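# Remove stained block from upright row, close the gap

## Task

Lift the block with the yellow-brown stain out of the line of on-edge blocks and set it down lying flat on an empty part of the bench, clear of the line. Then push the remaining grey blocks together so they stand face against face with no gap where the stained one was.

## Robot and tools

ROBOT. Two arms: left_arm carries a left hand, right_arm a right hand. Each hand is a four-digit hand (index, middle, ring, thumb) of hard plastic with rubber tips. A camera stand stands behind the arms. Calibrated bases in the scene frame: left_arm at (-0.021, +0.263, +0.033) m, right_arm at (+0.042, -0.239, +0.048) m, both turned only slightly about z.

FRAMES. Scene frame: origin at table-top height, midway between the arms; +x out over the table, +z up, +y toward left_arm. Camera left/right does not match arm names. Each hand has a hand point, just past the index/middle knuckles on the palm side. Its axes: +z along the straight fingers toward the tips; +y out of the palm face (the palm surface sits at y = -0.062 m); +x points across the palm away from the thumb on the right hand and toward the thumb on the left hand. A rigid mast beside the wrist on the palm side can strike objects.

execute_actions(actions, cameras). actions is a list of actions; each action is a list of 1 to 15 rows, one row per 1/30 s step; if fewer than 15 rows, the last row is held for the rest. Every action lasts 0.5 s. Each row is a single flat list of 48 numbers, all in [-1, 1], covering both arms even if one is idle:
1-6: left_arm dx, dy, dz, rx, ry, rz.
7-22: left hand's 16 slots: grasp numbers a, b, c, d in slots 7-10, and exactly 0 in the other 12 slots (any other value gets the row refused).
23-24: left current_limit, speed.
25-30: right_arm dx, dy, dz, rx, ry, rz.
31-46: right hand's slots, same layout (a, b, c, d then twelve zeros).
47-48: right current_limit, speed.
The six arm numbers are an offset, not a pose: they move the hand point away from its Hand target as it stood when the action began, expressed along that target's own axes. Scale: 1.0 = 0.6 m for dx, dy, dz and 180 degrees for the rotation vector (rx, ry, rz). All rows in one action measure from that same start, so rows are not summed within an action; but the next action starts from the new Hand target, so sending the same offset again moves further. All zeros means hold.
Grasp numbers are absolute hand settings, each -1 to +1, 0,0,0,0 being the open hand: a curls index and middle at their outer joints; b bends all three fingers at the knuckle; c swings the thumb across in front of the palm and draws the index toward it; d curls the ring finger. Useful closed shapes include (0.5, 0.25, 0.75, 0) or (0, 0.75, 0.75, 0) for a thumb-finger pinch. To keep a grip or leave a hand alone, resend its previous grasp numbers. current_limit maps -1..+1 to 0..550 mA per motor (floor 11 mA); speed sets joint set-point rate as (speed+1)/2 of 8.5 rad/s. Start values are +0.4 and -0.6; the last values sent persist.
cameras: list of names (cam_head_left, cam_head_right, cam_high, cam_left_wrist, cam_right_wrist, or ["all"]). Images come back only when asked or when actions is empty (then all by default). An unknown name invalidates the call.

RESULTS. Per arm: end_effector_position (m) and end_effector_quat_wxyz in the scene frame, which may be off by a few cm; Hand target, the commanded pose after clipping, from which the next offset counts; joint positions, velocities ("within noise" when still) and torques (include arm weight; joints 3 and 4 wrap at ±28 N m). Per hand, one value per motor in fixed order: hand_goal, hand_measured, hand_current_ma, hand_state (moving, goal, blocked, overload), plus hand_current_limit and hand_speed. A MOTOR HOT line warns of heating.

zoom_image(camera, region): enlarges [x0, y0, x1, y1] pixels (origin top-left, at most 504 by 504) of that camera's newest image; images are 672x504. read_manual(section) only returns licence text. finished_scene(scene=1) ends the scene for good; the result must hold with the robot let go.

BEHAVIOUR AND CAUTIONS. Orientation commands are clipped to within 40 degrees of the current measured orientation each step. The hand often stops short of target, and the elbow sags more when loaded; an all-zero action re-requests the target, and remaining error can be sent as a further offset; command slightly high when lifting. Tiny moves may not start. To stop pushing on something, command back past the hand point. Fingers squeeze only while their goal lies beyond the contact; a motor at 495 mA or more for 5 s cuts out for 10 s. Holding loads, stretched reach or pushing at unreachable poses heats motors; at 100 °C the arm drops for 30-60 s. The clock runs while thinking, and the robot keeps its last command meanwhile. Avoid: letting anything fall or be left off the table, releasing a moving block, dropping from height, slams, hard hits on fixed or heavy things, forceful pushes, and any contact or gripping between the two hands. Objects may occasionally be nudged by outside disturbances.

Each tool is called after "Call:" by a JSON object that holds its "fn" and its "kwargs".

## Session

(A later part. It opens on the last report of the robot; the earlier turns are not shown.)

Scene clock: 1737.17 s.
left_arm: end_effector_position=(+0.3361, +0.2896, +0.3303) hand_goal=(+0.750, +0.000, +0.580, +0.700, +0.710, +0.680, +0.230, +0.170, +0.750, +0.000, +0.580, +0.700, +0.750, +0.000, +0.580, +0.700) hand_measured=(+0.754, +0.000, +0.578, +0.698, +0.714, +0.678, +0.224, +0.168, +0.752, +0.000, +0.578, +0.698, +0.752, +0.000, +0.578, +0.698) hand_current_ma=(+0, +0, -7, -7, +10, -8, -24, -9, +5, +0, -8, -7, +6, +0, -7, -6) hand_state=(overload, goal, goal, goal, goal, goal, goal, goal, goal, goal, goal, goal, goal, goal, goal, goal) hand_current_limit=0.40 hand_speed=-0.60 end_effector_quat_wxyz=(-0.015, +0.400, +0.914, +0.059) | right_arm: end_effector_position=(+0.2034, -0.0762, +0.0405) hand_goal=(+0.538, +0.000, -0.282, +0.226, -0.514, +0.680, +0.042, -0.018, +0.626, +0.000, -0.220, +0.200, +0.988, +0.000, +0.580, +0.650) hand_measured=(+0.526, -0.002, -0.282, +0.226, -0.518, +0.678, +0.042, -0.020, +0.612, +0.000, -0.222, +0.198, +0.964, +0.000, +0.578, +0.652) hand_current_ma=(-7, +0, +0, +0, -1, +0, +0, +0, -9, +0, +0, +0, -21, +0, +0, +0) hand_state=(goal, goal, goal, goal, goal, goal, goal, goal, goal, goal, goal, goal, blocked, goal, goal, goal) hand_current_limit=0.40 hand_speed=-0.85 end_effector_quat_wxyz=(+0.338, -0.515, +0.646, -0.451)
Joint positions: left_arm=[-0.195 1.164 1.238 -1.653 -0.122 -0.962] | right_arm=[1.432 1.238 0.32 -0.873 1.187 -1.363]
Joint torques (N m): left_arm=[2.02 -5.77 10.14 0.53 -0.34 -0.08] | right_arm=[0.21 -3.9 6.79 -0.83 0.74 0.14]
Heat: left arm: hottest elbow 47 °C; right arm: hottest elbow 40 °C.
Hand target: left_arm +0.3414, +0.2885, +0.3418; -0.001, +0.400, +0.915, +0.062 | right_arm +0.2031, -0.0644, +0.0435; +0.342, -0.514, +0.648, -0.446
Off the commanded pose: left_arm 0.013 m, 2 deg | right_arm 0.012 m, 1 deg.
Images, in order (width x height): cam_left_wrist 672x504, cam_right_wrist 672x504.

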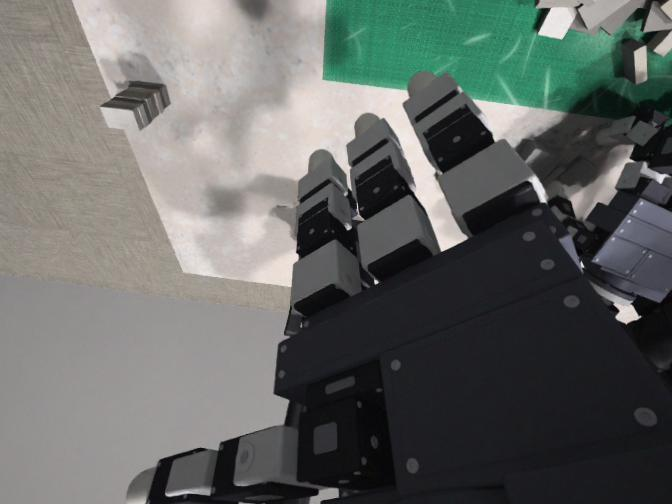

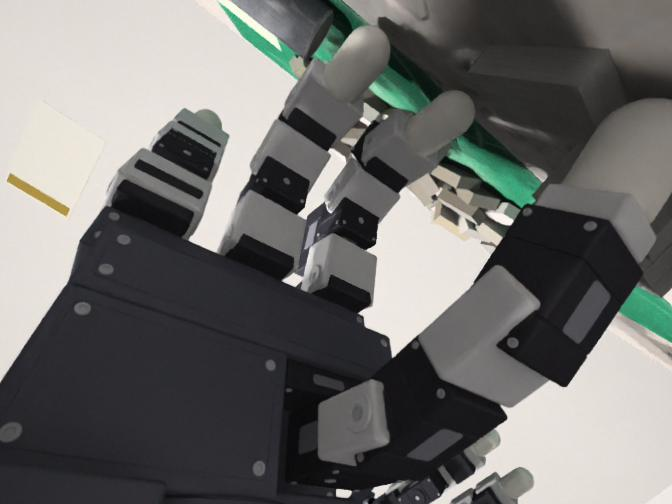

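Call:
{"fn": "execute_actions", "kwargs": {"actions": [[[0,0,0,0,0,0,0,0,0,0,0,0,0,0,0,0,0,0,0,0,0,0,0.4,-0.6,-0.0048,-0.0047,-0.0022,0,0,0,0.5,0.08,0.75,0,0,0,0,0,0,0,0,0,0,0,0,0,0,-0.85]],[[0,0,0,0,0,0,0,0,0,0,0,0,0,0,0,0,0,0,0,0,0,0,0.4,-0.6,0,0,0,0,0,0,0.5,0.18,0.75,0,0,0,0,0,0,0,0,0,0,0,0,0,0,-0.85]],[[0,0,0,0,0,0,0,0,0,0,0,0,0,0,0,0,0,0,0,0,0,0,0.4,-0.6,0,0,0,0,0,0,0.5,0.28,0.75,0,0,0,0,0,0,0,0,0,0,0,0,0,0,-0.85]]], "cameras": ["cam_right_wrist","cam_left_wrist"]}}

Call:
{"fn": "zoom_image", "kwargs": {"camera": "cam_left_wrist", "region": [530, 120, 640, 203]}}

Call:
{"fn": "zoom_image", "kwargs": {"camera": "cam_right_wrist", "region": [450, 0, 672, 167]}}

Scene clock: 1755.37 s.
left_arm: end_effector_position=(+0.3361, +0.2896, +0.3303) hand_goal=(+0.750, +0.000, +0.580, +0.700, +0.710, +0.680, +0.230, +0.170, +0.750, +0.000, +0.580, +0.700, +0.750, +0.000, +0.580, +0.700) hand_measured=(+0.754, +0.000, +0.578, +0.698, +0.714, +0.678, +0.224, +0.168, +0.752, +0.000, +0.578, +0.698, +0.752, +0.000, +0.578, +0.698) hand_current_ma=(+0, +0, -7, -7, +10, -8, -24, -9, +5, +0, -8, -7, +6, +0, -7, -6) hand_state=(overload, goal, goal, goal, goal, goal, goal, goal, goal, goal, goal, goal, goal, goal, goal, goal) hand_current_limit=0.40 hand_speed=-0.60 end_effector_quat_wxyz=(-0.015, +0.400, +0.914, +0.059) | right_arm: end_effector_position=(+0.2046, -0.0722, +0.0438) hand_goal=(+0.160, +0.000, -0.198, +0.282, -0.514, +0.680, +0.042, +0.038, +0.136, +0.000, -0.276, +0.200, +0.568, +0.000, +0.580, +0.706) hand_measured=(+0.200, +0.000, -0.186, +0.284, -0.516, +0.678, +0.048, +0.040, +0.136, +0.000, -0.272, +0.198, +0.560, +0.000, +0.578, +0.702) hand_current_ma=(+48, +0, +5, +0, +0, +0, +2, +0, +0, +0, +1, +0, -3, +0, +0, -1) hand_state=(blocked, goal, goal, goal, goal, goal, goal, goal, goal, goal, goal, goal, goal, goal, goal, goal) hand_current_limit=0.00 hand_speed=-0.85 end_effector_quat_wxyz=(+0.340, -0.512, +0.647, -0.450)
Joint positions: left_arm=[-0.195 1.164 1.238 -1.653 -0.122 -0.962] | right_arm=[1.432 1.238 0.332 -0.885 1.19 -1.357]
Joint torques (N m): left_arm=[2.02 -5.83 10.14 0.5 -0.33 -0.08] | right_arm=[0.03 -4.13 6.79 -0.9 0.59 0.07]
Heat: left arm: hottest elbow 47 °C; right arm: hottest elbow 39 °C.
Hand target: left_arm +0.3414, +0.2885, +0.3418; -0.001, +0.400, +0.915, +0.062 | right_arm +0.2036, -0.0615, +0.0466; +0.342, -0.514, +0.648, -0.446
Off the commanded pose: left_arm 0.013 m, 2 deg | right_arm 0.011 m, 1 deg.
Images, in order (width x height): cam_left_wrist 672x504, cam_right_wrist 672x504.

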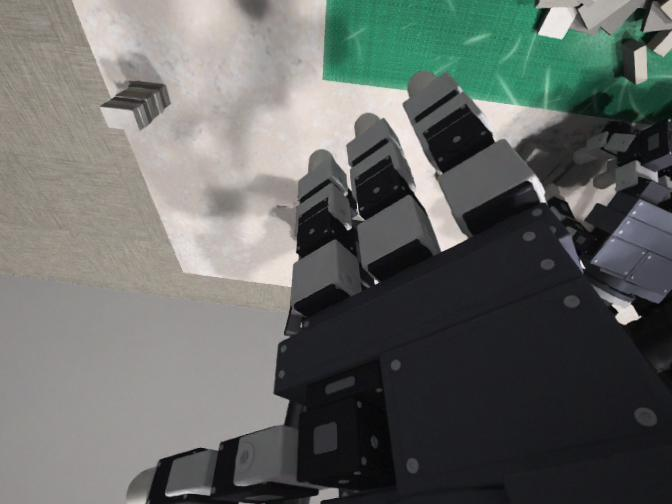

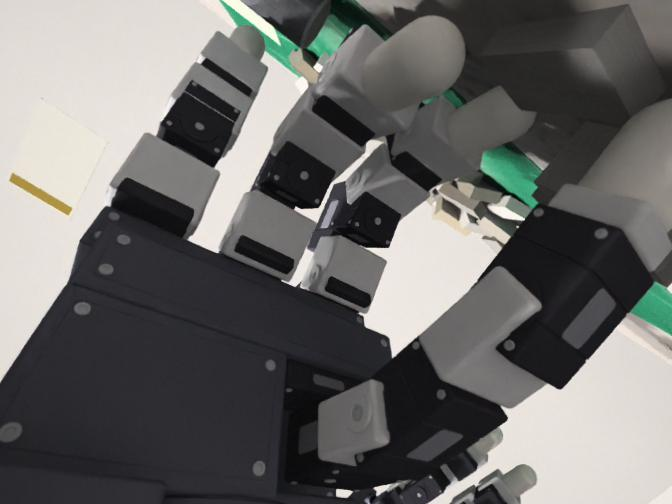

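Scaled by 4.582 from the camera's 672x504 image, which has a finer 960x720 frame.

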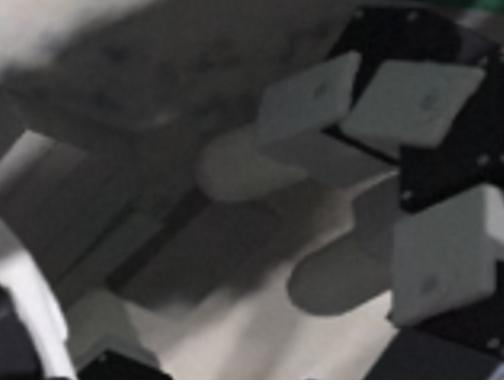

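Scaled by 2.270 from the camera's 672x504 image, which has a finer 960x720 frame.

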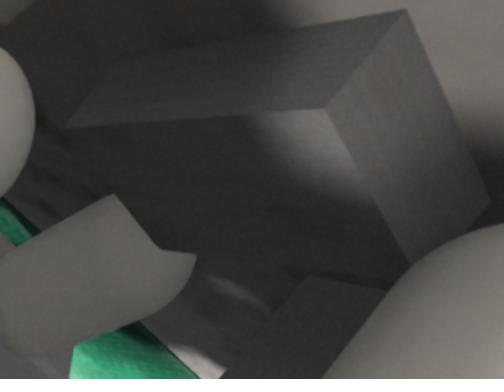

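Call:
{"fn": "execute_actions", "kwargs": {"actions": [[[0,0,0,0,0,0,0,0,0,0,0,0,0,0,0,0,0,0,0,0,0,0,0.4,-0.6,0,0,0,0,0,0,0.5,0,0.75,0,0,0,0,0,0,0,0,0,0,0,0,0,0,-0.8]],[[0,0,0,0,0,0,0,0,0,0,0,0,0,0,0,0,0,0,0,0,0,0,0.4,-0.6,0.0155,0.0005,-0.0003,0,0,0,0.5,0,0.75,0,0,0,0,0,0,0,0,0,0,0,0,0,0,-0.8]]], "cameras": ["cam_right_wrist","cam_left_wrist"]}}

Call:
{"fn": "zoom_image", "kwargs": {"camera": "cam_left_wrist", "region": [530, 120, 640, 203]}}

Call:
{"fn": "zoom_image", "kwargs": {"camera": "cam_right_wrist", "region": [450, 0, 672, 167]}}

Scene clock: 1842.30 s.
left_arm: end_effector_position=(+0.3361, +0.2896, +0.3303) hand_goal=(+0.750, +0.000, +0.580, +0.700, +0.710, +0.680, +0.230, +0.170, +0.750, +0.000, +0.580, +0.700, +0.750, +0.000, +0.580, +0.700) hand_measured=(+0.754, +0.000, +0.578, +0.698, +0.714, +0.678, +0.224, +0.168, +0.752, +0.000, +0.578, +0.698, +0.752, +0.000, +0.578, +0.698) hand_current_ma=(+0, +0, -7, -7, +10, -8, -24, -9, +5, +0, -8, -7, +6, +0, -7, -6) hand_state=(overload, goal, goal, goal, goal, goal, goal, goal, goal, goal, goal, goal, goal, goal, goal, goal) hand_current_limit=0.40 hand_speed=-0.60 end_effector_quat_wxyz=(-0.015, +0.400, +0.914, +0.059) | right_arm: end_effector_position=(+0.2029, -0.0734, +0.0441) hand_goal=(+0.538, +0.000, -0.282, +0.226, -0.514, +0.680, +0.042, -0.018, +0.626, +0.000, -0.220, +0.200, +0.988, +0.000, +0.580, +0.650) hand_measured=(+0.524, +0.000, -0.278, +0.230, -0.514, +0.678, +0.050, -0.012, +0.610, +0.000, -0.222, +0.198, +0.962, +0.000, +0.578, +0.652) hand_current_ma=(-8, +0, +1, +1, +0, +0, +4, +2, -10, +0, +0, +0, -22, +0, +0, +0) hand_state=(goal, goal, goal, goal, goal, goal, goal, goal, goal, goal, goal, goal, blocked, goal, goal, goal) hand_current_limit=0.00 hand_speed=-0.80 end_effector_quat_wxyz=(+0.339, -0.514, +0.647, -0.450)
Joint positions: left_arm=[-0.195 1.164 1.238 -1.653 -0.122 -0.962] | right_arm=[1.438 1.235 0.332 -0.901 1.187 -1.345]
Joint torques (N m): left_arm=[2.02 -5.83 10.13 0.54 -0.33 -0.09] | right_arm=[0.09 -6.07 5.18 -0.98 0.74 0.14]
Heat: left arm: hottest elbow 47 °C; right arm: hottest elbow 38 °C.
Hand target: left_arm +0.3414, +0.2885, +0.3418; -0.001, +0.400, +0.915, +0.062 | right_arm +0.2011, -0.0704, +0.0465; +0.342, -0.514, +0.648, -0.446
Off the commanded pose: left_arm 0.013 m, 2 deg | right_arm 0.004 m, 1 deg.
Images, in order (width x height): cam_left_wrist 672x504, cam_right_wrist 672x504.

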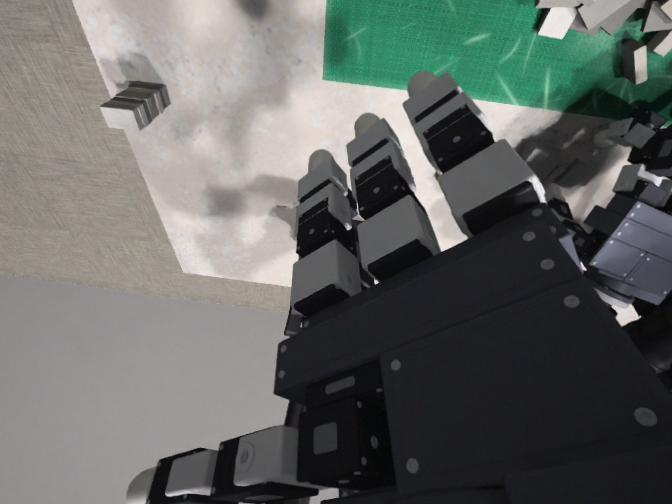

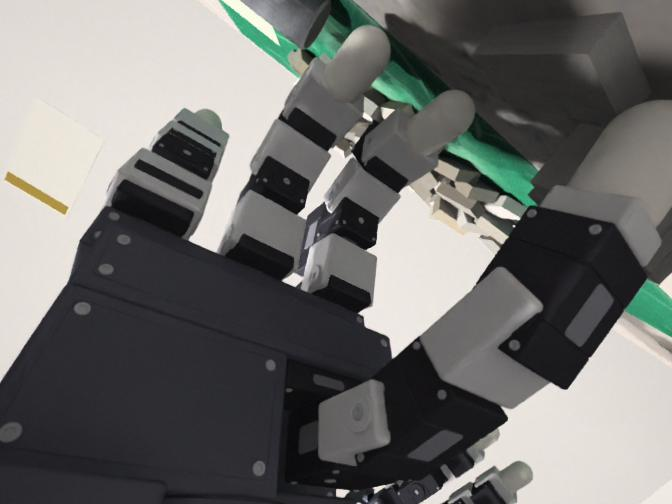

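Scaled by 4.582 from the camera's 672x504 image, which has a finer 960x720 frame.

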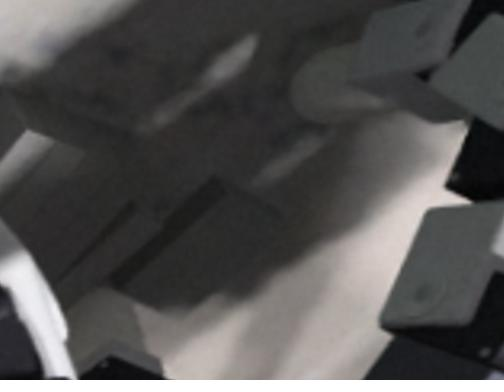

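Scaled by 2.270 from the camera's 672x504 image, which has a finer 960x720 frame.

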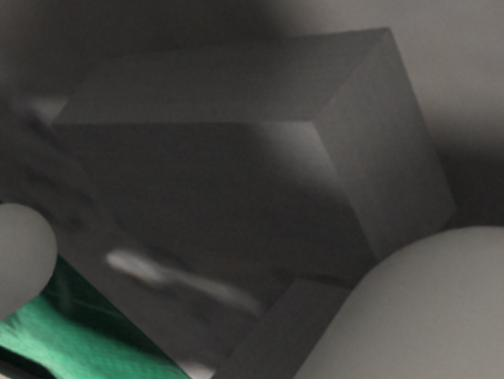

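Call:
{"fn": "execute_actions", "kwargs": {"actions": [[[0,0,0,0,0,0,0,0,0,0,0,0,0,0,0,0,0,0,0,0,0,0,0.4,-0.6,0.0122,0,0,0,0,0,0.5,0,0.75,0,0,0,0,0,0,0,0,0,0,0,0,0,0,-0.8]]], "cameras": ["cam_right_wrist","cam_left_wrist"]}}

Call:
{"fn": "zoom_image", "kwargs": {"camera": "cam_left_wrist", "region": [530, 120, 640, 203]}}

Call:
{"fn": "zoom_image", "kwargs": {"camera": "cam_right_wrist", "region": [450, 0, 672, 167]}}

Scene clock: 1851.07 s.
left_arm: end_effector_position=(+0.3361, +0.2896, +0.3303) hand_goal=(+0.750, +0.000, +0.580, +0.700, +0.710, +0.680, +0.230, +0.170, +0.750, +0.000, +0.580, +0.700, +0.750, +0.000, +0.580, +0.700) hand_measured=(+0.754, +0.000, +0.578, +0.698, +0.714, +0.678, +0.224, +0.168, +0.752, +0.000, +0.578, +0.698, +0.752, +0.000, +0.578, +0.698) hand_current_ma=(+0, +0, -7, -7, +10, -8, -24, -9, +5, +0, -8, -7, +6, +0, -7, -6) hand_state=(overload, goal, goal, goal, goal, goal, goal, goal, goal, goal, goal, goal, goal, goal, goal, goal) hand_current_limit=0.40 hand_speed=-0.60 end_effector_quat_wxyz=(-0.015, +0.400, +0.914, +0.059) | right_arm: end_effector_position=(+0.2019, -0.0760, +0.0467) hand_goal=(+0.538, +0.000, -0.282, +0.226, -0.514, +0.680, +0.042, -0.018, +0.626, +0.000, -0.220, +0.200, +0.988, +0.000, +0.580, +0.650) hand_measured=(+0.524, +0.000, -0.278, +0.230, -0.514, +0.678, +0.044, -0.016, +0.610, +0.000, -0.222, +0.198, +0.962, +0.000, +0.578, +0.652) hand_current_ma=(-8, +0, +1, +1, +0, +0, +0, +1, -10, +0, +0, +0, -22, +0, +0, +0) hand_state=(goal, goal, goal, goal, goal, goal, goal, goal, goal, goal, goal, goal, blocked, goal, goal, goal) hand_current_limit=0.00 hand_speed=-0.80 end_effector_quat_wxyz=(+0.342, -0.512, +0.649, -0.448)
Joint positions: left_arm=[-0.195 1.164 1.238 -1.653 -0.122 -0.962] | right_arm=[1.441 1.21 0.325 -0.917 1.186 -1.337]
Joint torques (N m): left_arm=[2.02 -5.83 10.13 0.54 -0.33 -0.08] | right_arm=[0.09 -5.48 4.66 -0.95 0.74 0.14]
Heat: left arm: hottest elbow 47 °C; right arm: hottest elbow 38 °C.
Hand target: left_arm +0.3414, +0.2885, +0.3418; -0.001, +0.400, +0.915, +0.062 | right_arm +0.1994, -0.0776, +0.0466; +0.342, -0.514, +0.648, -0.446
Off the commanded pose: left_arm 0.013 m, 2 deg | right_arm 0.003 m, 0 deg.
Images, in order (width x height): cam_left_wrist 672x504, cam_right_wrist 672x504.

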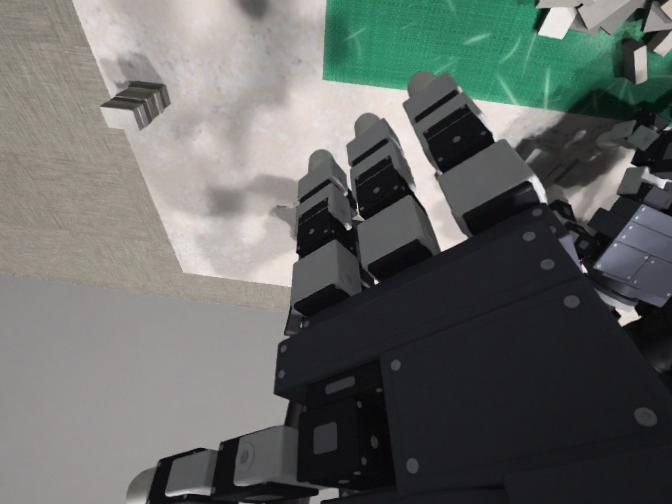

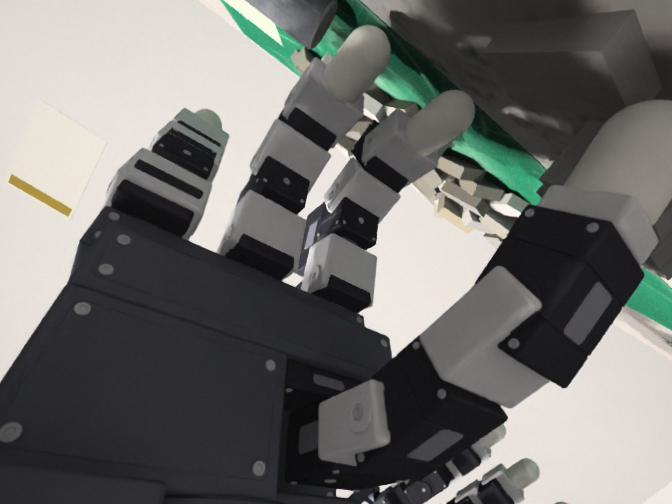

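Scaled by 4.582 from the camera's 672x504 image, which has a finer 960x720 frame.

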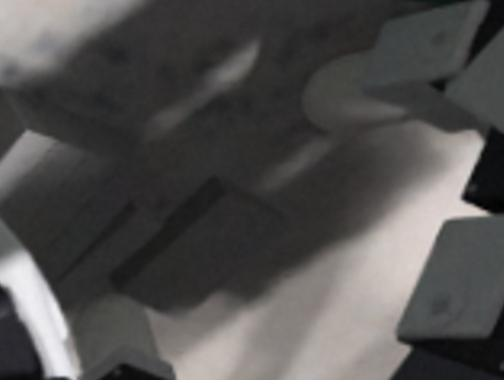

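Scaled by 2.270 from the camera's 672x504 image, which has a finer 960x720 frame.

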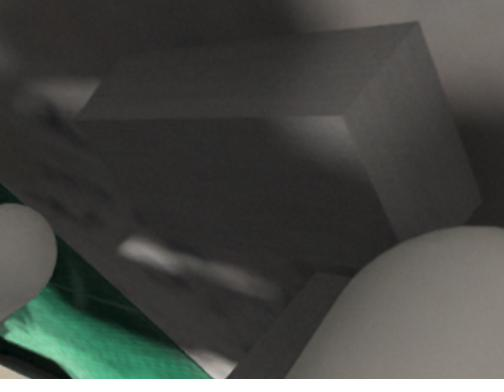

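Call:
{"fn": "execute_actions", "kwargs": {"actions": [[[0,0,0,0,0,0,0,0,0,0,0,0,0,0,0,0,0,0,0,0,0,0,0.4,-0.6,0.0047,0.0062,0.0037,0,0,0,0.5,0,0.75,0,0,0,0,0,0,0,0,0,0,0,0,0,0,-0.8]]], "cameras": ["cam_right_wrist","cam_left_wrist"]}}

Call:
{"fn": "zoom_image", "kwargs": {"camera": "cam_left_wrist", "region": [530, 120, 640, 203]}}

Call:
{"fn": "zoom_image", "kwargs": {"camera": "cam_right_wrist", "region": [450, 0, 672, 167]}}

Scene clock: 1861.60 s.
left_arm: end_effector_position=(+0.3361, +0.2896, +0.3303) hand_goal=(+0.750, +0.000, +0.580, +0.700, +0.710, +0.680, +0.230, +0.170, +0.750, +0.000, +0.580, +0.700, +0.750, +0.000, +0.580, +0.700) hand_measured=(+0.754, +0.000, +0.578, +0.698, +0.714, +0.678, +0.224, +0.168, +0.752, +0.000, +0.578, +0.698, +0.752, +0.000, +0.578, +0.698) hand_current_ma=(+0, +0, -7, -7, +10, -8, -24, -9, +5, +0, -8, -7, +6, +0, -7, -6) hand_state=(overload, goal, goal, goal, goal, goal, goal, goal, goal, goal, goal, goal, goal, goal, goal, goal) hand_current_limit=0.40 hand_speed=-0.60 end_effector_quat_wxyz=(-0.015, +0.400, +0.914, +0.059) | right_arm: end_effector_position=(+0.2013, -0.0800, +0.0449) hand_goal=(+0.538, +0.000, -0.282, +0.226, -0.514, +0.680, +0.042, -0.018, +0.626, +0.000, -0.220, +0.200, +0.988, +0.000, +0.580, +0.650) hand_measured=(+0.524, +0.000, -0.278, +0.230, -0.510, +0.680, +0.048, -0.016, +0.610, +0.000, -0.222, +0.198, +0.962, +0.000, +0.578, +0.652) hand_current_ma=(-8, +0, +1, +1, +1, +0, +2, +1, -10, +0, +0, +0, -22, +0, +0, +0) hand_state=(goal, goal, goal, goal, goal, goal, goal, goal, goal, goal, goal, goal, blocked, goal, goal, goal) hand_current_limit=0.00 hand_speed=-0.80 end_effector_quat_wxyz=(+0.340, -0.513, +0.647, -0.450)
Joint positions: left_arm=[-0.195 1.164 1.238 -1.653 -0.122 -0.962] | right_arm=[1.442 1.21 0.316 -0.917 1.186 -1.334]
Joint torques (N m): left_arm=[2.14 -5.77 10.13 0.55 -0.33 -0.08] | right_arm=[0.09 -4.89 4.29 -0.16 0.75 0.08]
Heat: left arm: hottest elbow 47 °C; right arm: hottest elbow 38 °C.
Hand target: left_arm +0.3414, +0.2885, +0.3418; -0.001, +0.400, +0.915, +0.062 | right_arm +0.1994, -0.0807, +0.0423; +0.342, -0.514, +0.648, -0.446
Off the commanded pose: left_arm 0.013 m, 2 deg | right_arm 0.003 m, 0 deg.
Images, in order (width x height): cam_left_wrist 672x504, cam_right_wrist 672x504.

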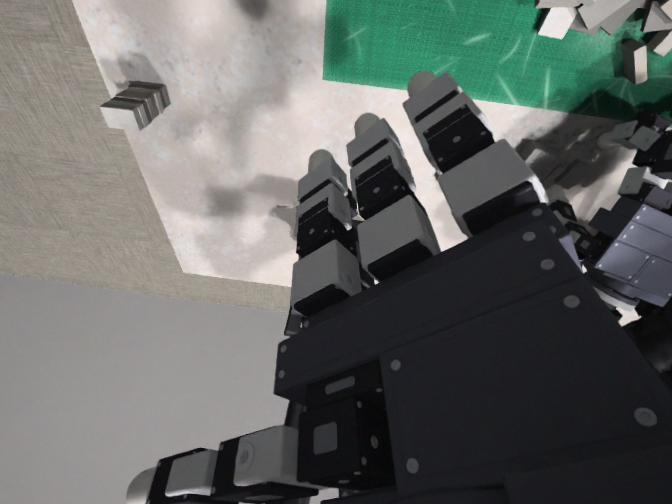

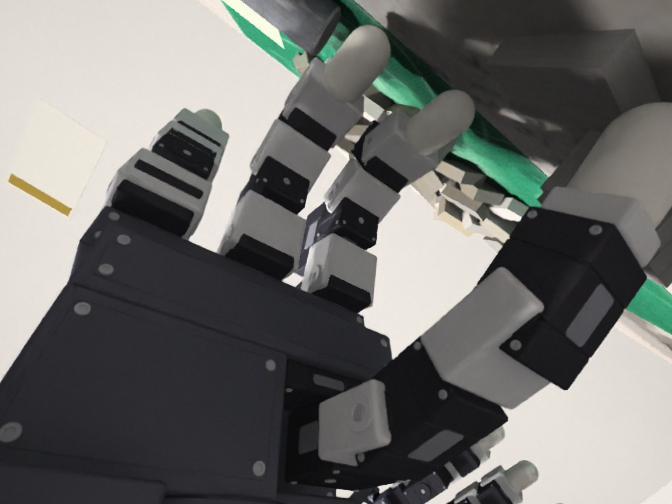

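Scaled by 4.582 from the camera's 672x504 image, which has a finer 960x720 frame.

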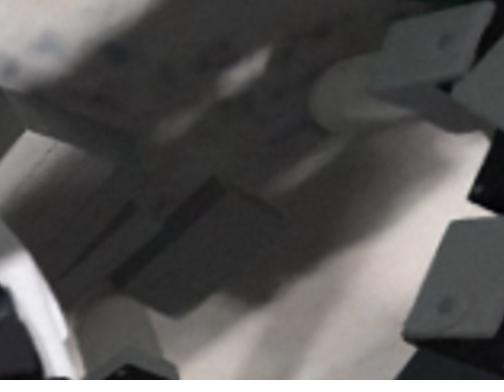

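Scaled by 2.270 from the camera's 672x504 image, which has a finer 960x720 frame.

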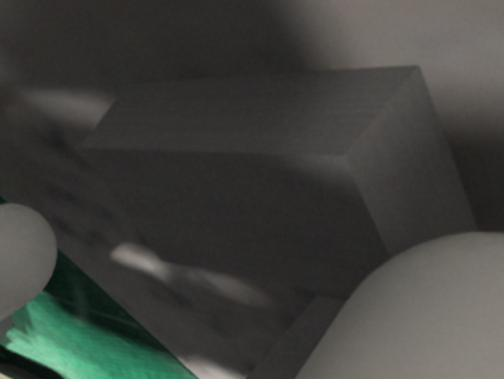

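Call:
{"fn": "zoom_image", "kwargs": {"camera": "cam_left_wrist", "region": [545, 130, 625, 190]}}

Call:
{"fn": "zoom_image", "kwargs": {"camera": "cam_right_wrist", "region": [440, 20, 600, 140]}}

Scaled by 6.300 from the camera's 672x504 image, which has a finer 960x720 frame.

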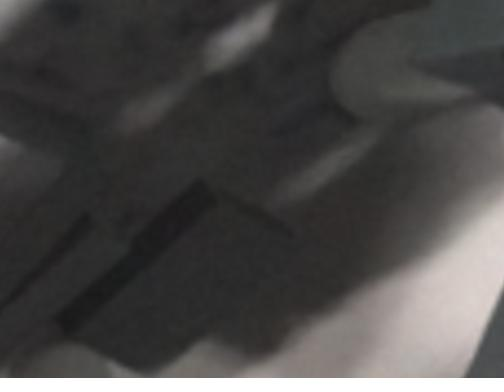

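Scaled by 3.150 from the camera's 672x504 image, which has a finer 960x720 frame.

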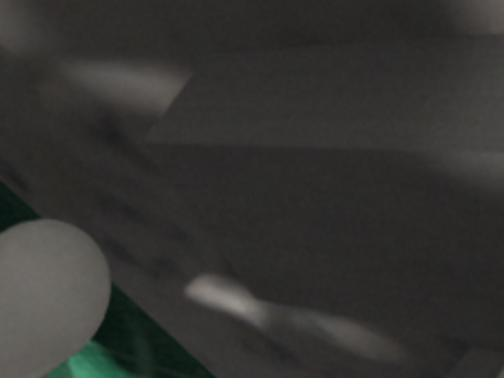

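Call:
{"fn": "execute_actions", "kwargs": {"actions": [[[0,0,0,0,0,0,0,0,0,0,0,0,0,0,0,0,0,0,0,0,0,0,0.4,-0.6,0.001,0.0047,0.0018,0,0,0,0.5,0.08,0.75,0,0,0,0,0,0,0,0,0,0,0,0,0,0,-0.8]],[[0,0,0,0,0,0,0,0,0,0,0,0,0,0,0,0,0,0,0,0,0,0,0.4,-0.6,0,0,0,0,0,0,0.5,0.2,0.75,0,0,0,0,0,0,0,0,0,0,0,0,0,0,-0.8]]], "cameras": ["cam_right_wrist","cam_left_wrist"]}}

Call:
{"fn": "zoom_image", "kwargs": {"camera": "cam_left_wrist", "region": [545, 130, 625, 190]}}

Call:
{"fn": "zoom_image", "kwargs": {"camera": "cam_right_wrist", "region": [450, 0, 672, 167]}}

Scene clock: 1939.93 s.
left_arm: end_effector_position=(+0.3361, +0.2896, +0.3303) hand_goal=(+0.750, +0.000, +0.580, +0.700, +0.710, +0.680, +0.230, +0.170, +0.750, +0.000, +0.580, +0.700, +0.750, +0.000, +0.580, +0.700) hand_measured=(+0.754, +0.000, +0.578, +0.698, +0.714, +0.678, +0.224, +0.168, +0.752, +0.000, +0.578, +0.698, +0.752, +0.000, +0.578, +0.698) hand_current_ma=(+0, +0, -7, -7, +10, -8, -24, -9, +5, +0, -8, -7, +6, +0, -7, -6) hand_state=(overload, goal, goal, goal, goal, goal, goal, goal, goal, goal, goal, goal, goal, goal, goal, goal) hand_current_limit=0.40 hand_speed=-0.60 end_effector_quat_wxyz=(-0.015, +0.400, +0.914, +0.059) | right_arm: end_effector_position=(+0.2012, -0.0803, +0.0433) hand_goal=(+0.268, +0.000, -0.222, +0.266, -0.514, +0.680, +0.042, +0.022, +0.276, +0.000, -0.260, +0.200, +0.688, +0.000, +0.580, +0.690) hand_measured=(+0.266, +0.000, -0.224, +0.264, -0.512, +0.680, +0.044, +0.020, +0.274, +0.000, -0.256, +0.198, +0.680, +0.000, +0.578, +0.686) hand_current_ma=(+0, +0, +0, +0, +0, +0, +0, +0, +0, +0, +1, +0, -3, +0, +0, -1) hand_state=(goal, goal, goal, goal, goal, goal, goal, goal, goal, goal, goal, goal, goal, goal, goal, goal) hand_current_limit=0.00 hand_speed=-0.80 end_effector_quat_wxyz=(+0.342, -0.511, +0.649, -0.448)
Joint positions: left_arm=[-0.195 1.164 1.238 -1.653 -0.122 -0.962] | right_arm=[1.442 1.21 0.31 -0.904 1.186 -1.334]
Joint torques (N m): left_arm=[2.02 -5.83 10.14 0.53 -0.34 -0.08] | right_arm=[0.09 -3.96 4.33 -0.1 0.73 0.1]
Heat: left arm: hottest elbow 47 °C; right arm: hottest elbow 37 °C.
Hand target: left_arm +0.3414, +0.2885, +0.3418; -0.001, +0.400, +0.915, +0.062 | right_arm +0.1992, -0.0813, +0.0393; +0.342, -0.514, +0.648, -0.446
Off the commanded pose: left_arm 0.013 m, 2 deg | right_arm 0.005 m, 0 deg.
Images, in order (width x height): cam_left_wrist 672x504, cam_right_wrist 672x504.

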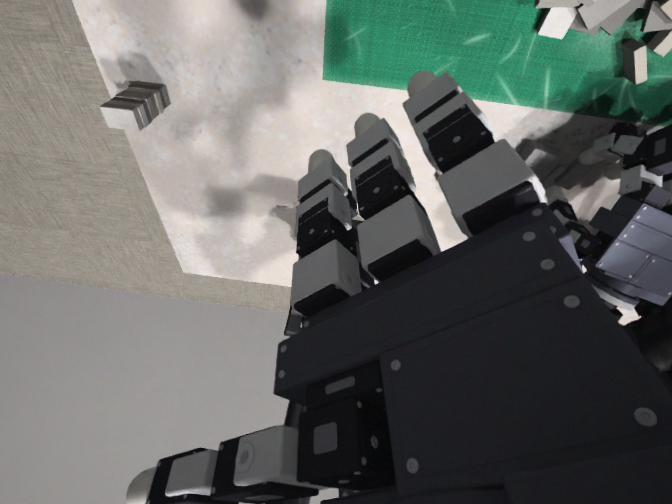

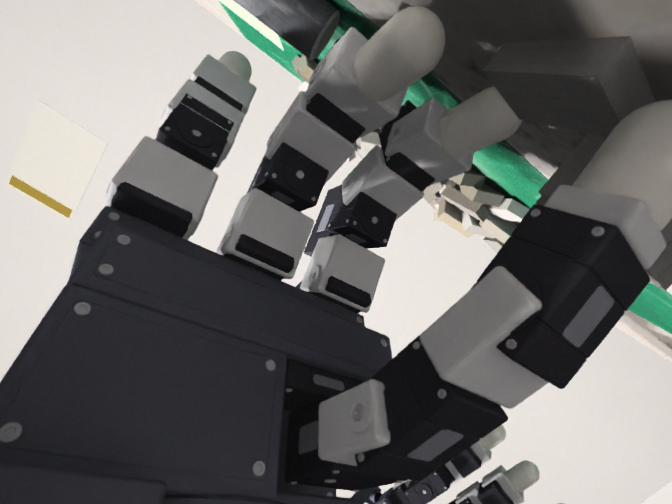

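Scaled by 6.300 from the camera's 672x504 image, which has a finer 960x720 frame.

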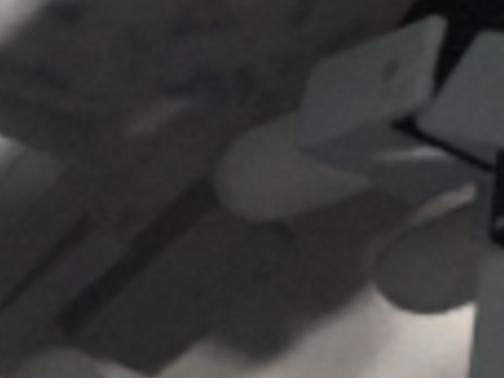

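Scaled by 2.270 from the camera's 672x504 image, which has a finer 960x720 frame.

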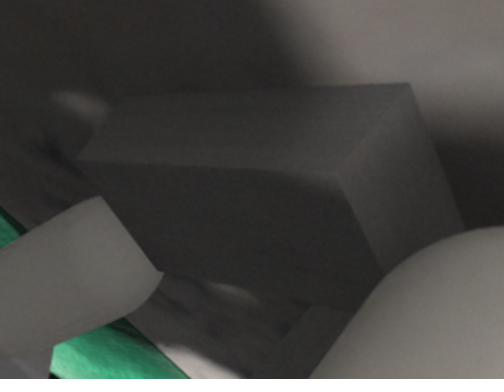

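Call:
{"fn": "execute_actions", "kwargs": {"actions": [[[0,0,0,0,0,0,0,0,0,0,0,0,0,0,0,0,0,0,0,0,0,0,0.4,-0.6,0,0,0,0,0,0,0.5,0.27,0.75,0,0,0,0,0,0,0,0,0,0,0,0,0,0,-0.85]],[[0,0,0,0,0,0,0,0,0,0,0,0,0,0,0,0,0,0,0,0,0,0,0.4,-0.6,0,0,0,0,0,0,0.5,0.33,0.75,0,0,0,0,0,0,0,0,0,0,0,0,0,0,-0.85]]], "cameras": ["cam_right_wrist","cam_left_wrist"]}}

Call:
{"fn": "zoom_image", "kwargs": {"camera": "cam_left_wrist", "region": [545, 130, 625, 190]}}

Call:
{"fn": "zoom_image", "kwargs": {"camera": "cam_right_wrist", "region": [450, 0, 672, 167]}}

Scene clock: 1970.13 s.
left_arm: end_effector_position=(+0.3361, +0.2896, +0.3303) hand_goal=(+0.750, +0.000, +0.580, +0.700, +0.710, +0.680, +0.230, +0.170, +0.750, +0.000, +0.580, +0.700, +0.750, +0.000, +0.580, +0.700) hand_measured=(+0.754, +0.000, +0.578, +0.698, +0.714, +0.678, +0.224, +0.168, +0.752, +0.000, +0.578, +0.698, +0.752, +0.000, +0.578, +0.698) hand_current_ma=(+0, +0, -7, -7, +10, -8, -24, -9, +5, +0, -8, -7, +6, +0, -7, -6) hand_state=(overload, goal, goal, goal, goal, goal, goal, goal, goal, goal, goal, goal, goal, goal, goal, goal) hand_current_limit=0.40 hand_speed=-0.60 end_effector_quat_wxyz=(-0.015, +0.400, +0.914, +0.059) | right_arm: end_effector_position=(+0.2021, -0.0799, +0.0441) hand_goal=(+0.092, +0.000, -0.184, +0.292, -0.514, +0.680, +0.042, +0.048, +0.048, +0.000, -0.286, +0.200, +0.492, +0.000, +0.580, +0.716) hand_measured=(+0.178, +0.000, -0.168, +0.292, -0.518, +0.680, +0.054, +0.052, +0.048, +0.000, -0.280, +0.198, +0.486, +0.000, +0.578, +0.712) hand_current_ma=(+174, +0, +9, +0, -1, +0, +8, +2, +0, +0, +1, +0, -2, +0, +0, -1) hand_state=(blocked, goal, goal, goal, goal, goal, goal, goal, goal, goal, goal, goal, goal, goal, goal, goal) hand_current_limit=0.00 hand_speed=-0.85 end_effector_quat_wxyz=(+0.345, -0.510, +0.648, -0.448)
Joint positions: left_arm=[-0.195 1.164 1.238 -1.653 -0.122 -0.962] | right_arm=[1.442 1.21 0.31 -0.904 1.192 -1.331]
Joint torques (N m): left_arm=[2.02 -5.83 10.14 0.51 -0.33 -0.08] | right_arm=[0.15 -3.78 4.3 -0.08 0.5 0.05]
Heat: left arm: hottest elbow 47 °C; right arm: hottest elbow 37 °C.
Hand target: left_arm +0.3414, +0.2885, +0.3418; -0.001, +0.400, +0.915, +0.062 | right_arm +0.1992, -0.0813, +0.0393; +0.342, -0.514, +0.648, -0.446
Off the commanded pose: left_arm 0.013 m, 2 deg | right_arm 0.006 m, 1 deg.
Images, in order (width x height): cam_left_wrist 672x504, cam_right_wrist 672x504.

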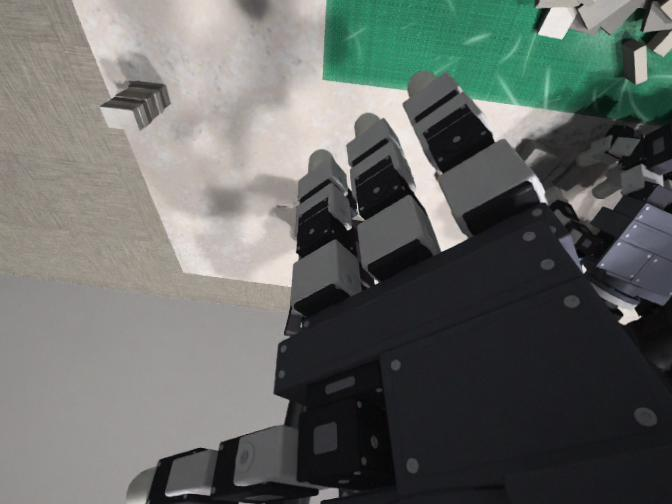

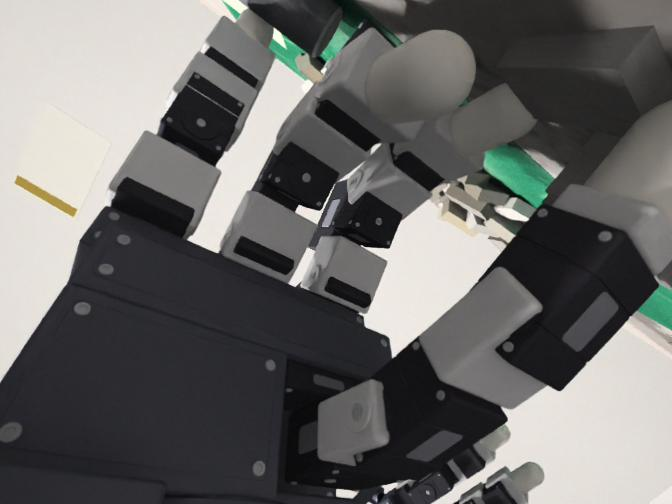

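Scaled by 6.300 from the camera's 672x504 image, which has a finer 960x720 frame.

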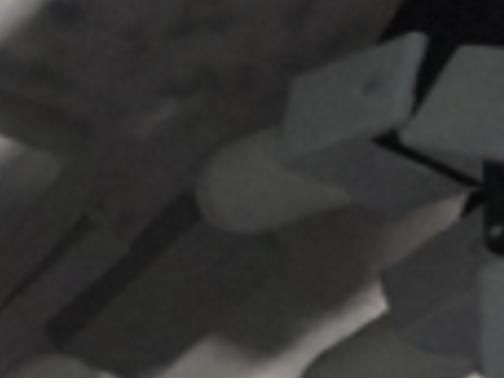

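Scaled by 2.270 from the camera's 672x504 image, which has a finer 960x720 frame.

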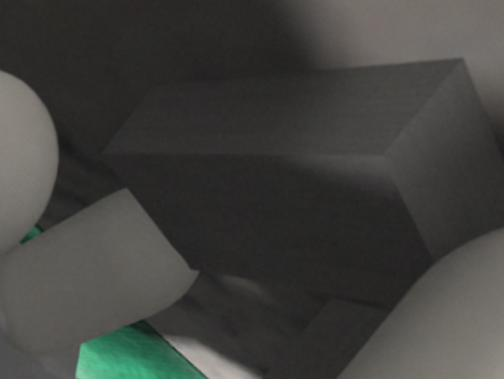

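Call:
{"fn": "execute_actions", "kwargs": {"actions": [[[0,0,0,0,0,0,0,0,0,0,0,0,0,0,0,0,0,0,0,0,0,0,0.4,-0.6,0.0005,-0.0233,-0.009,0,0,0,0.5,0.36,0.75,0,0,0,0,0,0,0,0,0,0,0,0,0,0.2,-0.85]],[[0,0,0,0,0,0,0,0,0,0,0,0,0,0,0,0,0,0,0,0,0,0,0.4,-0.6,0.0005,-0.0233,-0.009,0,0,0,0.5,0.36,0.75,0,0,0,0,0,0,0,0,0,0,0,0,0,0.2,-0.85]]], "cameras": ["cam_right_wrist","cam_left_wrist"]}}

Call:
{"fn": "zoom_image", "kwargs": {"camera": "cam_left_wrist", "region": [530, 120, 640, 203]}}

Call:
{"fn": "zoom_image", "kwargs": {"camera": "cam_right_wrist", "region": [450, 0, 672, 167]}}

Scene clock: 1980.27 s.
left_arm: end_effector_position=(+0.3361, +0.2896, +0.3303) hand_goal=(+0.750, +0.000, +0.580, +0.700, +0.710, +0.680, +0.230, +0.170, +0.750, +0.000, +0.580, +0.700, +0.750, +0.000, +0.580, +0.700) hand_measured=(+0.754, +0.000, +0.578, +0.698, +0.714, +0.678, +0.224, +0.168, +0.752, +0.000, +0.578, +0.698, +0.752, +0.000, +0.578, +0.698) hand_current_ma=(+0, +0, -7, -7, +10, -8, -24, -9, +5, +0, -8, -7, +6, +0, -7, -6) hand_state=(overload, goal, goal, goal, goal, goal, goal, goal, goal, goal, goal, goal, goal, goal, goal, goal) hand_current_limit=0.40 hand_speed=-0.60 end_effector_quat_wxyz=(-0.015, +0.400, +0.914, +0.059) | right_arm: end_effector_position=(+0.1994, -0.0930, +0.0620) hand_goal=(+0.052, +0.000, -0.174, +0.298, -0.514, +0.680, +0.042, +0.054, -0.004, +0.000, -0.292, +0.200, +0.448, +0.000, +0.580, +0.722) hand_measured=(+0.052, +0.002, -0.168, +0.302, -0.514, +0.680, +0.044, +0.056, -0.002, +0.000, -0.286, +0.198, +0.440, +0.004, +0.580, +0.720) hand_current_ma=(+0, +0, +2, +1, +0, +0, +0, +1, +0, +0, +1, +0, -3, +0, +0, +0) hand_state=(goal, goal, goal, goal, goal, goal, goal, goal, goal, goal, goal, goal, goal, goal, goal, goal) hand_current_limit=0.20 hand_speed=-0.85 end_effector_quat_wxyz=(+0.337, -0.515, +0.645, -0.453)
Joint positions: left_arm=[-0.195 1.164 1.238 -1.653 -0.122 -0.962] | right_arm=[1.442 1.1 0.312 -1.033 1.187 -1.335]
Joint torques (N m): left_arm=[2.02 -5.83 10.13 0.54 -0.33 -0.08] | right_arm=[-0.15 -3.96 7.84 -0.92 0.63 -0.01]
Heat: left arm: hottest elbow 47 °C; right arm: hottest elbow 37 °C.
Hand target: left_arm +0.3414, +0.2885, +0.3418; -0.001, +0.400, +0.915, +0.062 | right_arm +0.1994, -0.0814, +0.0693; +0.342, -0.514, +0.648, -0.446
Off the commanded pose: left_arm 0.013 m, 2 deg | right_arm 0.014 m, 1 deg.
Images, in order (width x height): cam_left_wrist 672x504, cam_right_wrist 672x504.

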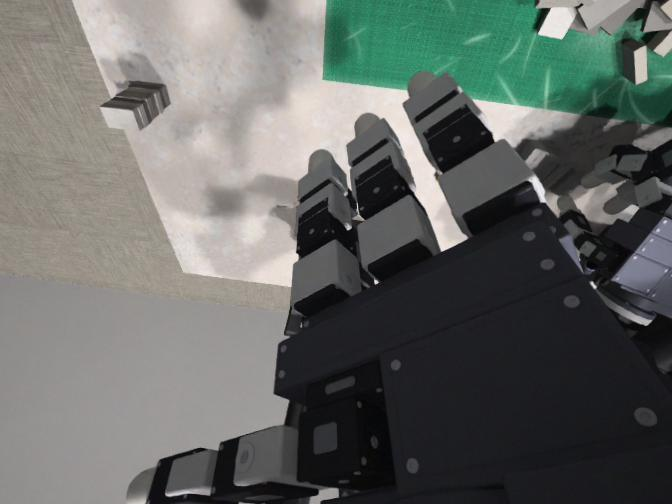

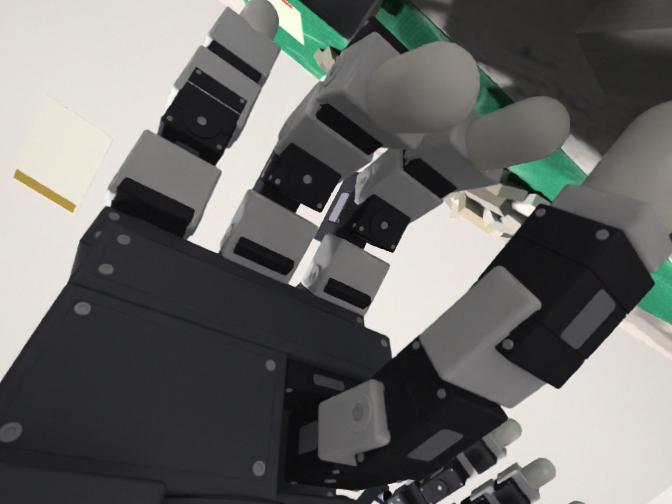

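Scaled by 4.582 from the camera's 672x504 image, which has a finer 960x720 frame.

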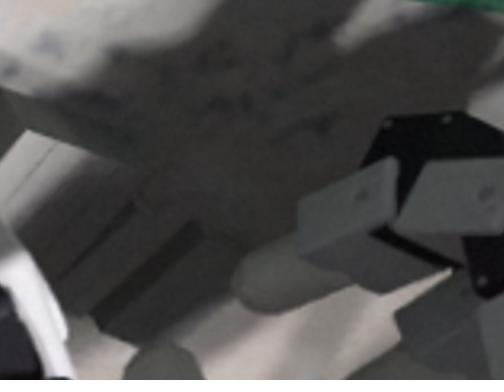

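Scaled by 2.270 from the camera's 672x504 image, which has a finer 960x720 frame.

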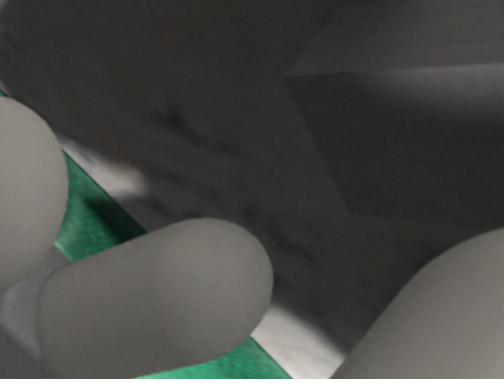

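Call:
{"fn": "execute_actions", "kwargs": {"actions": [[[0,0,0,0,0,0,0,0,0,0,0,0,0,0,0,0,0,0,0,0,0,0,0.4,-0.6,0,0,0,0,0,0,0.5,0,0.75,0,0,0,0,0,0,0,0,0,0,0,0,0,0,-0.8]],[[0,0,0,0,0,0,0,0,0,0,0,0,0,0,0,0,0,0,0,0,0,0,0.4,-0.6,-0.0052,0.0317,-0.0162,0,0,0,0.5,0,0.75,0,0,0,0,0,0,0,0,0,0,0,0,0,0,-0.8]]], "cameras": ["cam_right_wrist","cam_left_wrist"]}}

Call:
{"fn": "zoom_image", "kwargs": {"camera": "cam_left_wrist", "region": [530, 130, 630, 205]}}

Call:
{"fn": "zoom_image", "kwargs": {"camera": "cam_right_wrist", "region": [450, 0, 672, 167]}}

Scene clock: 2039.30 s.
left_arm: end_effector_position=(+0.3361, +0.2896, +0.3303) hand_goal=(+0.750, +0.000, +0.580, +0.700, +0.710, +0.680, +0.230, +0.170, +0.750, +0.000, +0.580, +0.700, +0.750, +0.000, +0.580, +0.700) hand_measured=(+0.754, +0.000, +0.578, +0.698, +0.714, +0.678, +0.224, +0.168, +0.752, +0.000, +0.578, +0.698, +0.752, +0.000, +0.578, +0.698) hand_current_ma=(+0, +0, -7, -7, +10, -8, -24, -9, +5, +0, -8, -7, +6, +0, -7, -6) hand_state=(overload, goal, goal, goal, goal, goal, goal, goal, goal, goal, goal, goal, goal, goal, goal, goal) hand_current_limit=0.40 hand_speed=-0.60 end_effector_quat_wxyz=(-0.015, +0.400, +0.914, +0.059) | right_arm: end_effector_position=(+0.1850, -0.0855, +0.0509) hand_goal=(+0.538, +0.000, -0.282, +0.226, -0.514, +0.680, +0.042, -0.018, +0.626, +0.000, -0.220, +0.200, +0.988, +0.000, +0.580, +0.650) hand_measured=(+0.524, +0.002, -0.278, +0.230, -0.514, +0.680, +0.044, -0.016, +0.610, +0.000, -0.222, +0.198, +0.962, +0.002, +0.580, +0.652) hand_current_ma=(-8, +0, +1, +1, +0, +0, +0, +1, -10, +0, +0, +0, -22, +0, +0, +0) hand_state=(goal, goal, goal, goal, goal, goal, goal, goal, goal, goal, goal, goal, blocked, goal, goal, goal) hand_current_limit=0.00 hand_speed=-0.80 end_effector_quat_wxyz=(+0.339, -0.516, +0.646, -0.449)
Joint positions: left_arm=[-0.195 1.164 1.238 -1.653 -0.122 -0.962] | right_arm=[1.53 1.223 0.333 -1.112 1.155 -1.132]
Joint torques (N m): left_arm=[2.02 -5.89 10.14 0.54 -0.33 -0.08] | right_arm=[-0.03 -3.66 6.69 -1.26 0.74 0.13]
Heat: left arm: hottest elbow 47 °C; right arm: hottest elbow 40 °C.
Hand target: left_arm +0.3414, +0.2885, +0.3418; -0.001, +0.400, +0.915, +0.062 | right_arm +0.1845, -0.0747, +0.0552; +0.342, -0.514, +0.648, -0.446
Off the commanded pose: left_arm 0.013 m, 2 deg | right_arm 0.012 m, 1 deg.
Images, in order (width x height): cam_left_wrist 672x504, cam_right_wrist 672x504.

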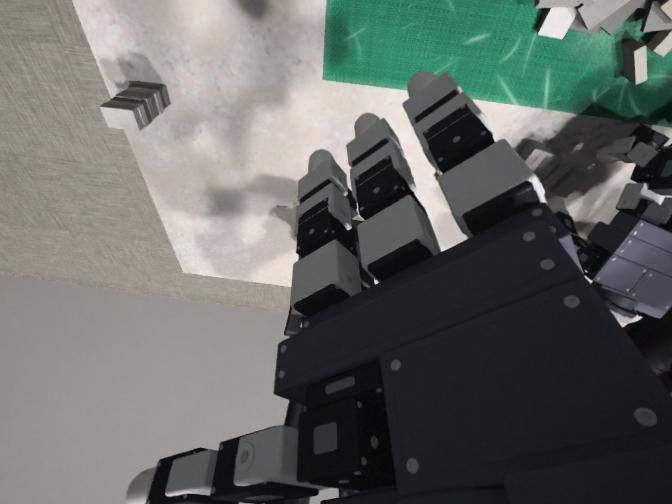

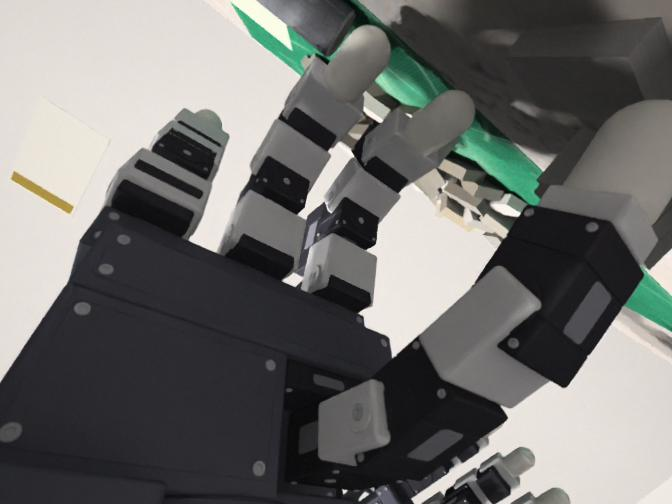

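Scaled by 5.040 from the camera's 672x504 image, which has a finer 960x720 frame.

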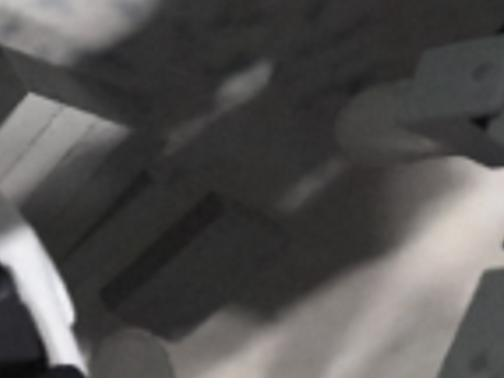

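Scaled by 2.270 from the camera's 672x504 image, which has a finer 960x720 frame.

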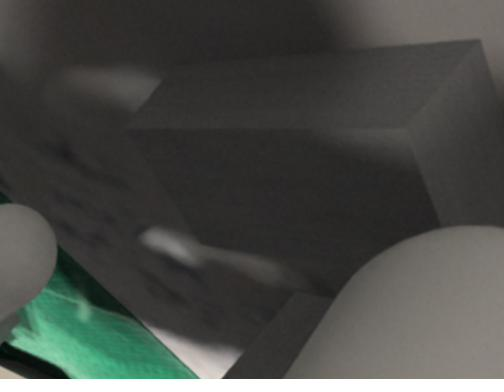

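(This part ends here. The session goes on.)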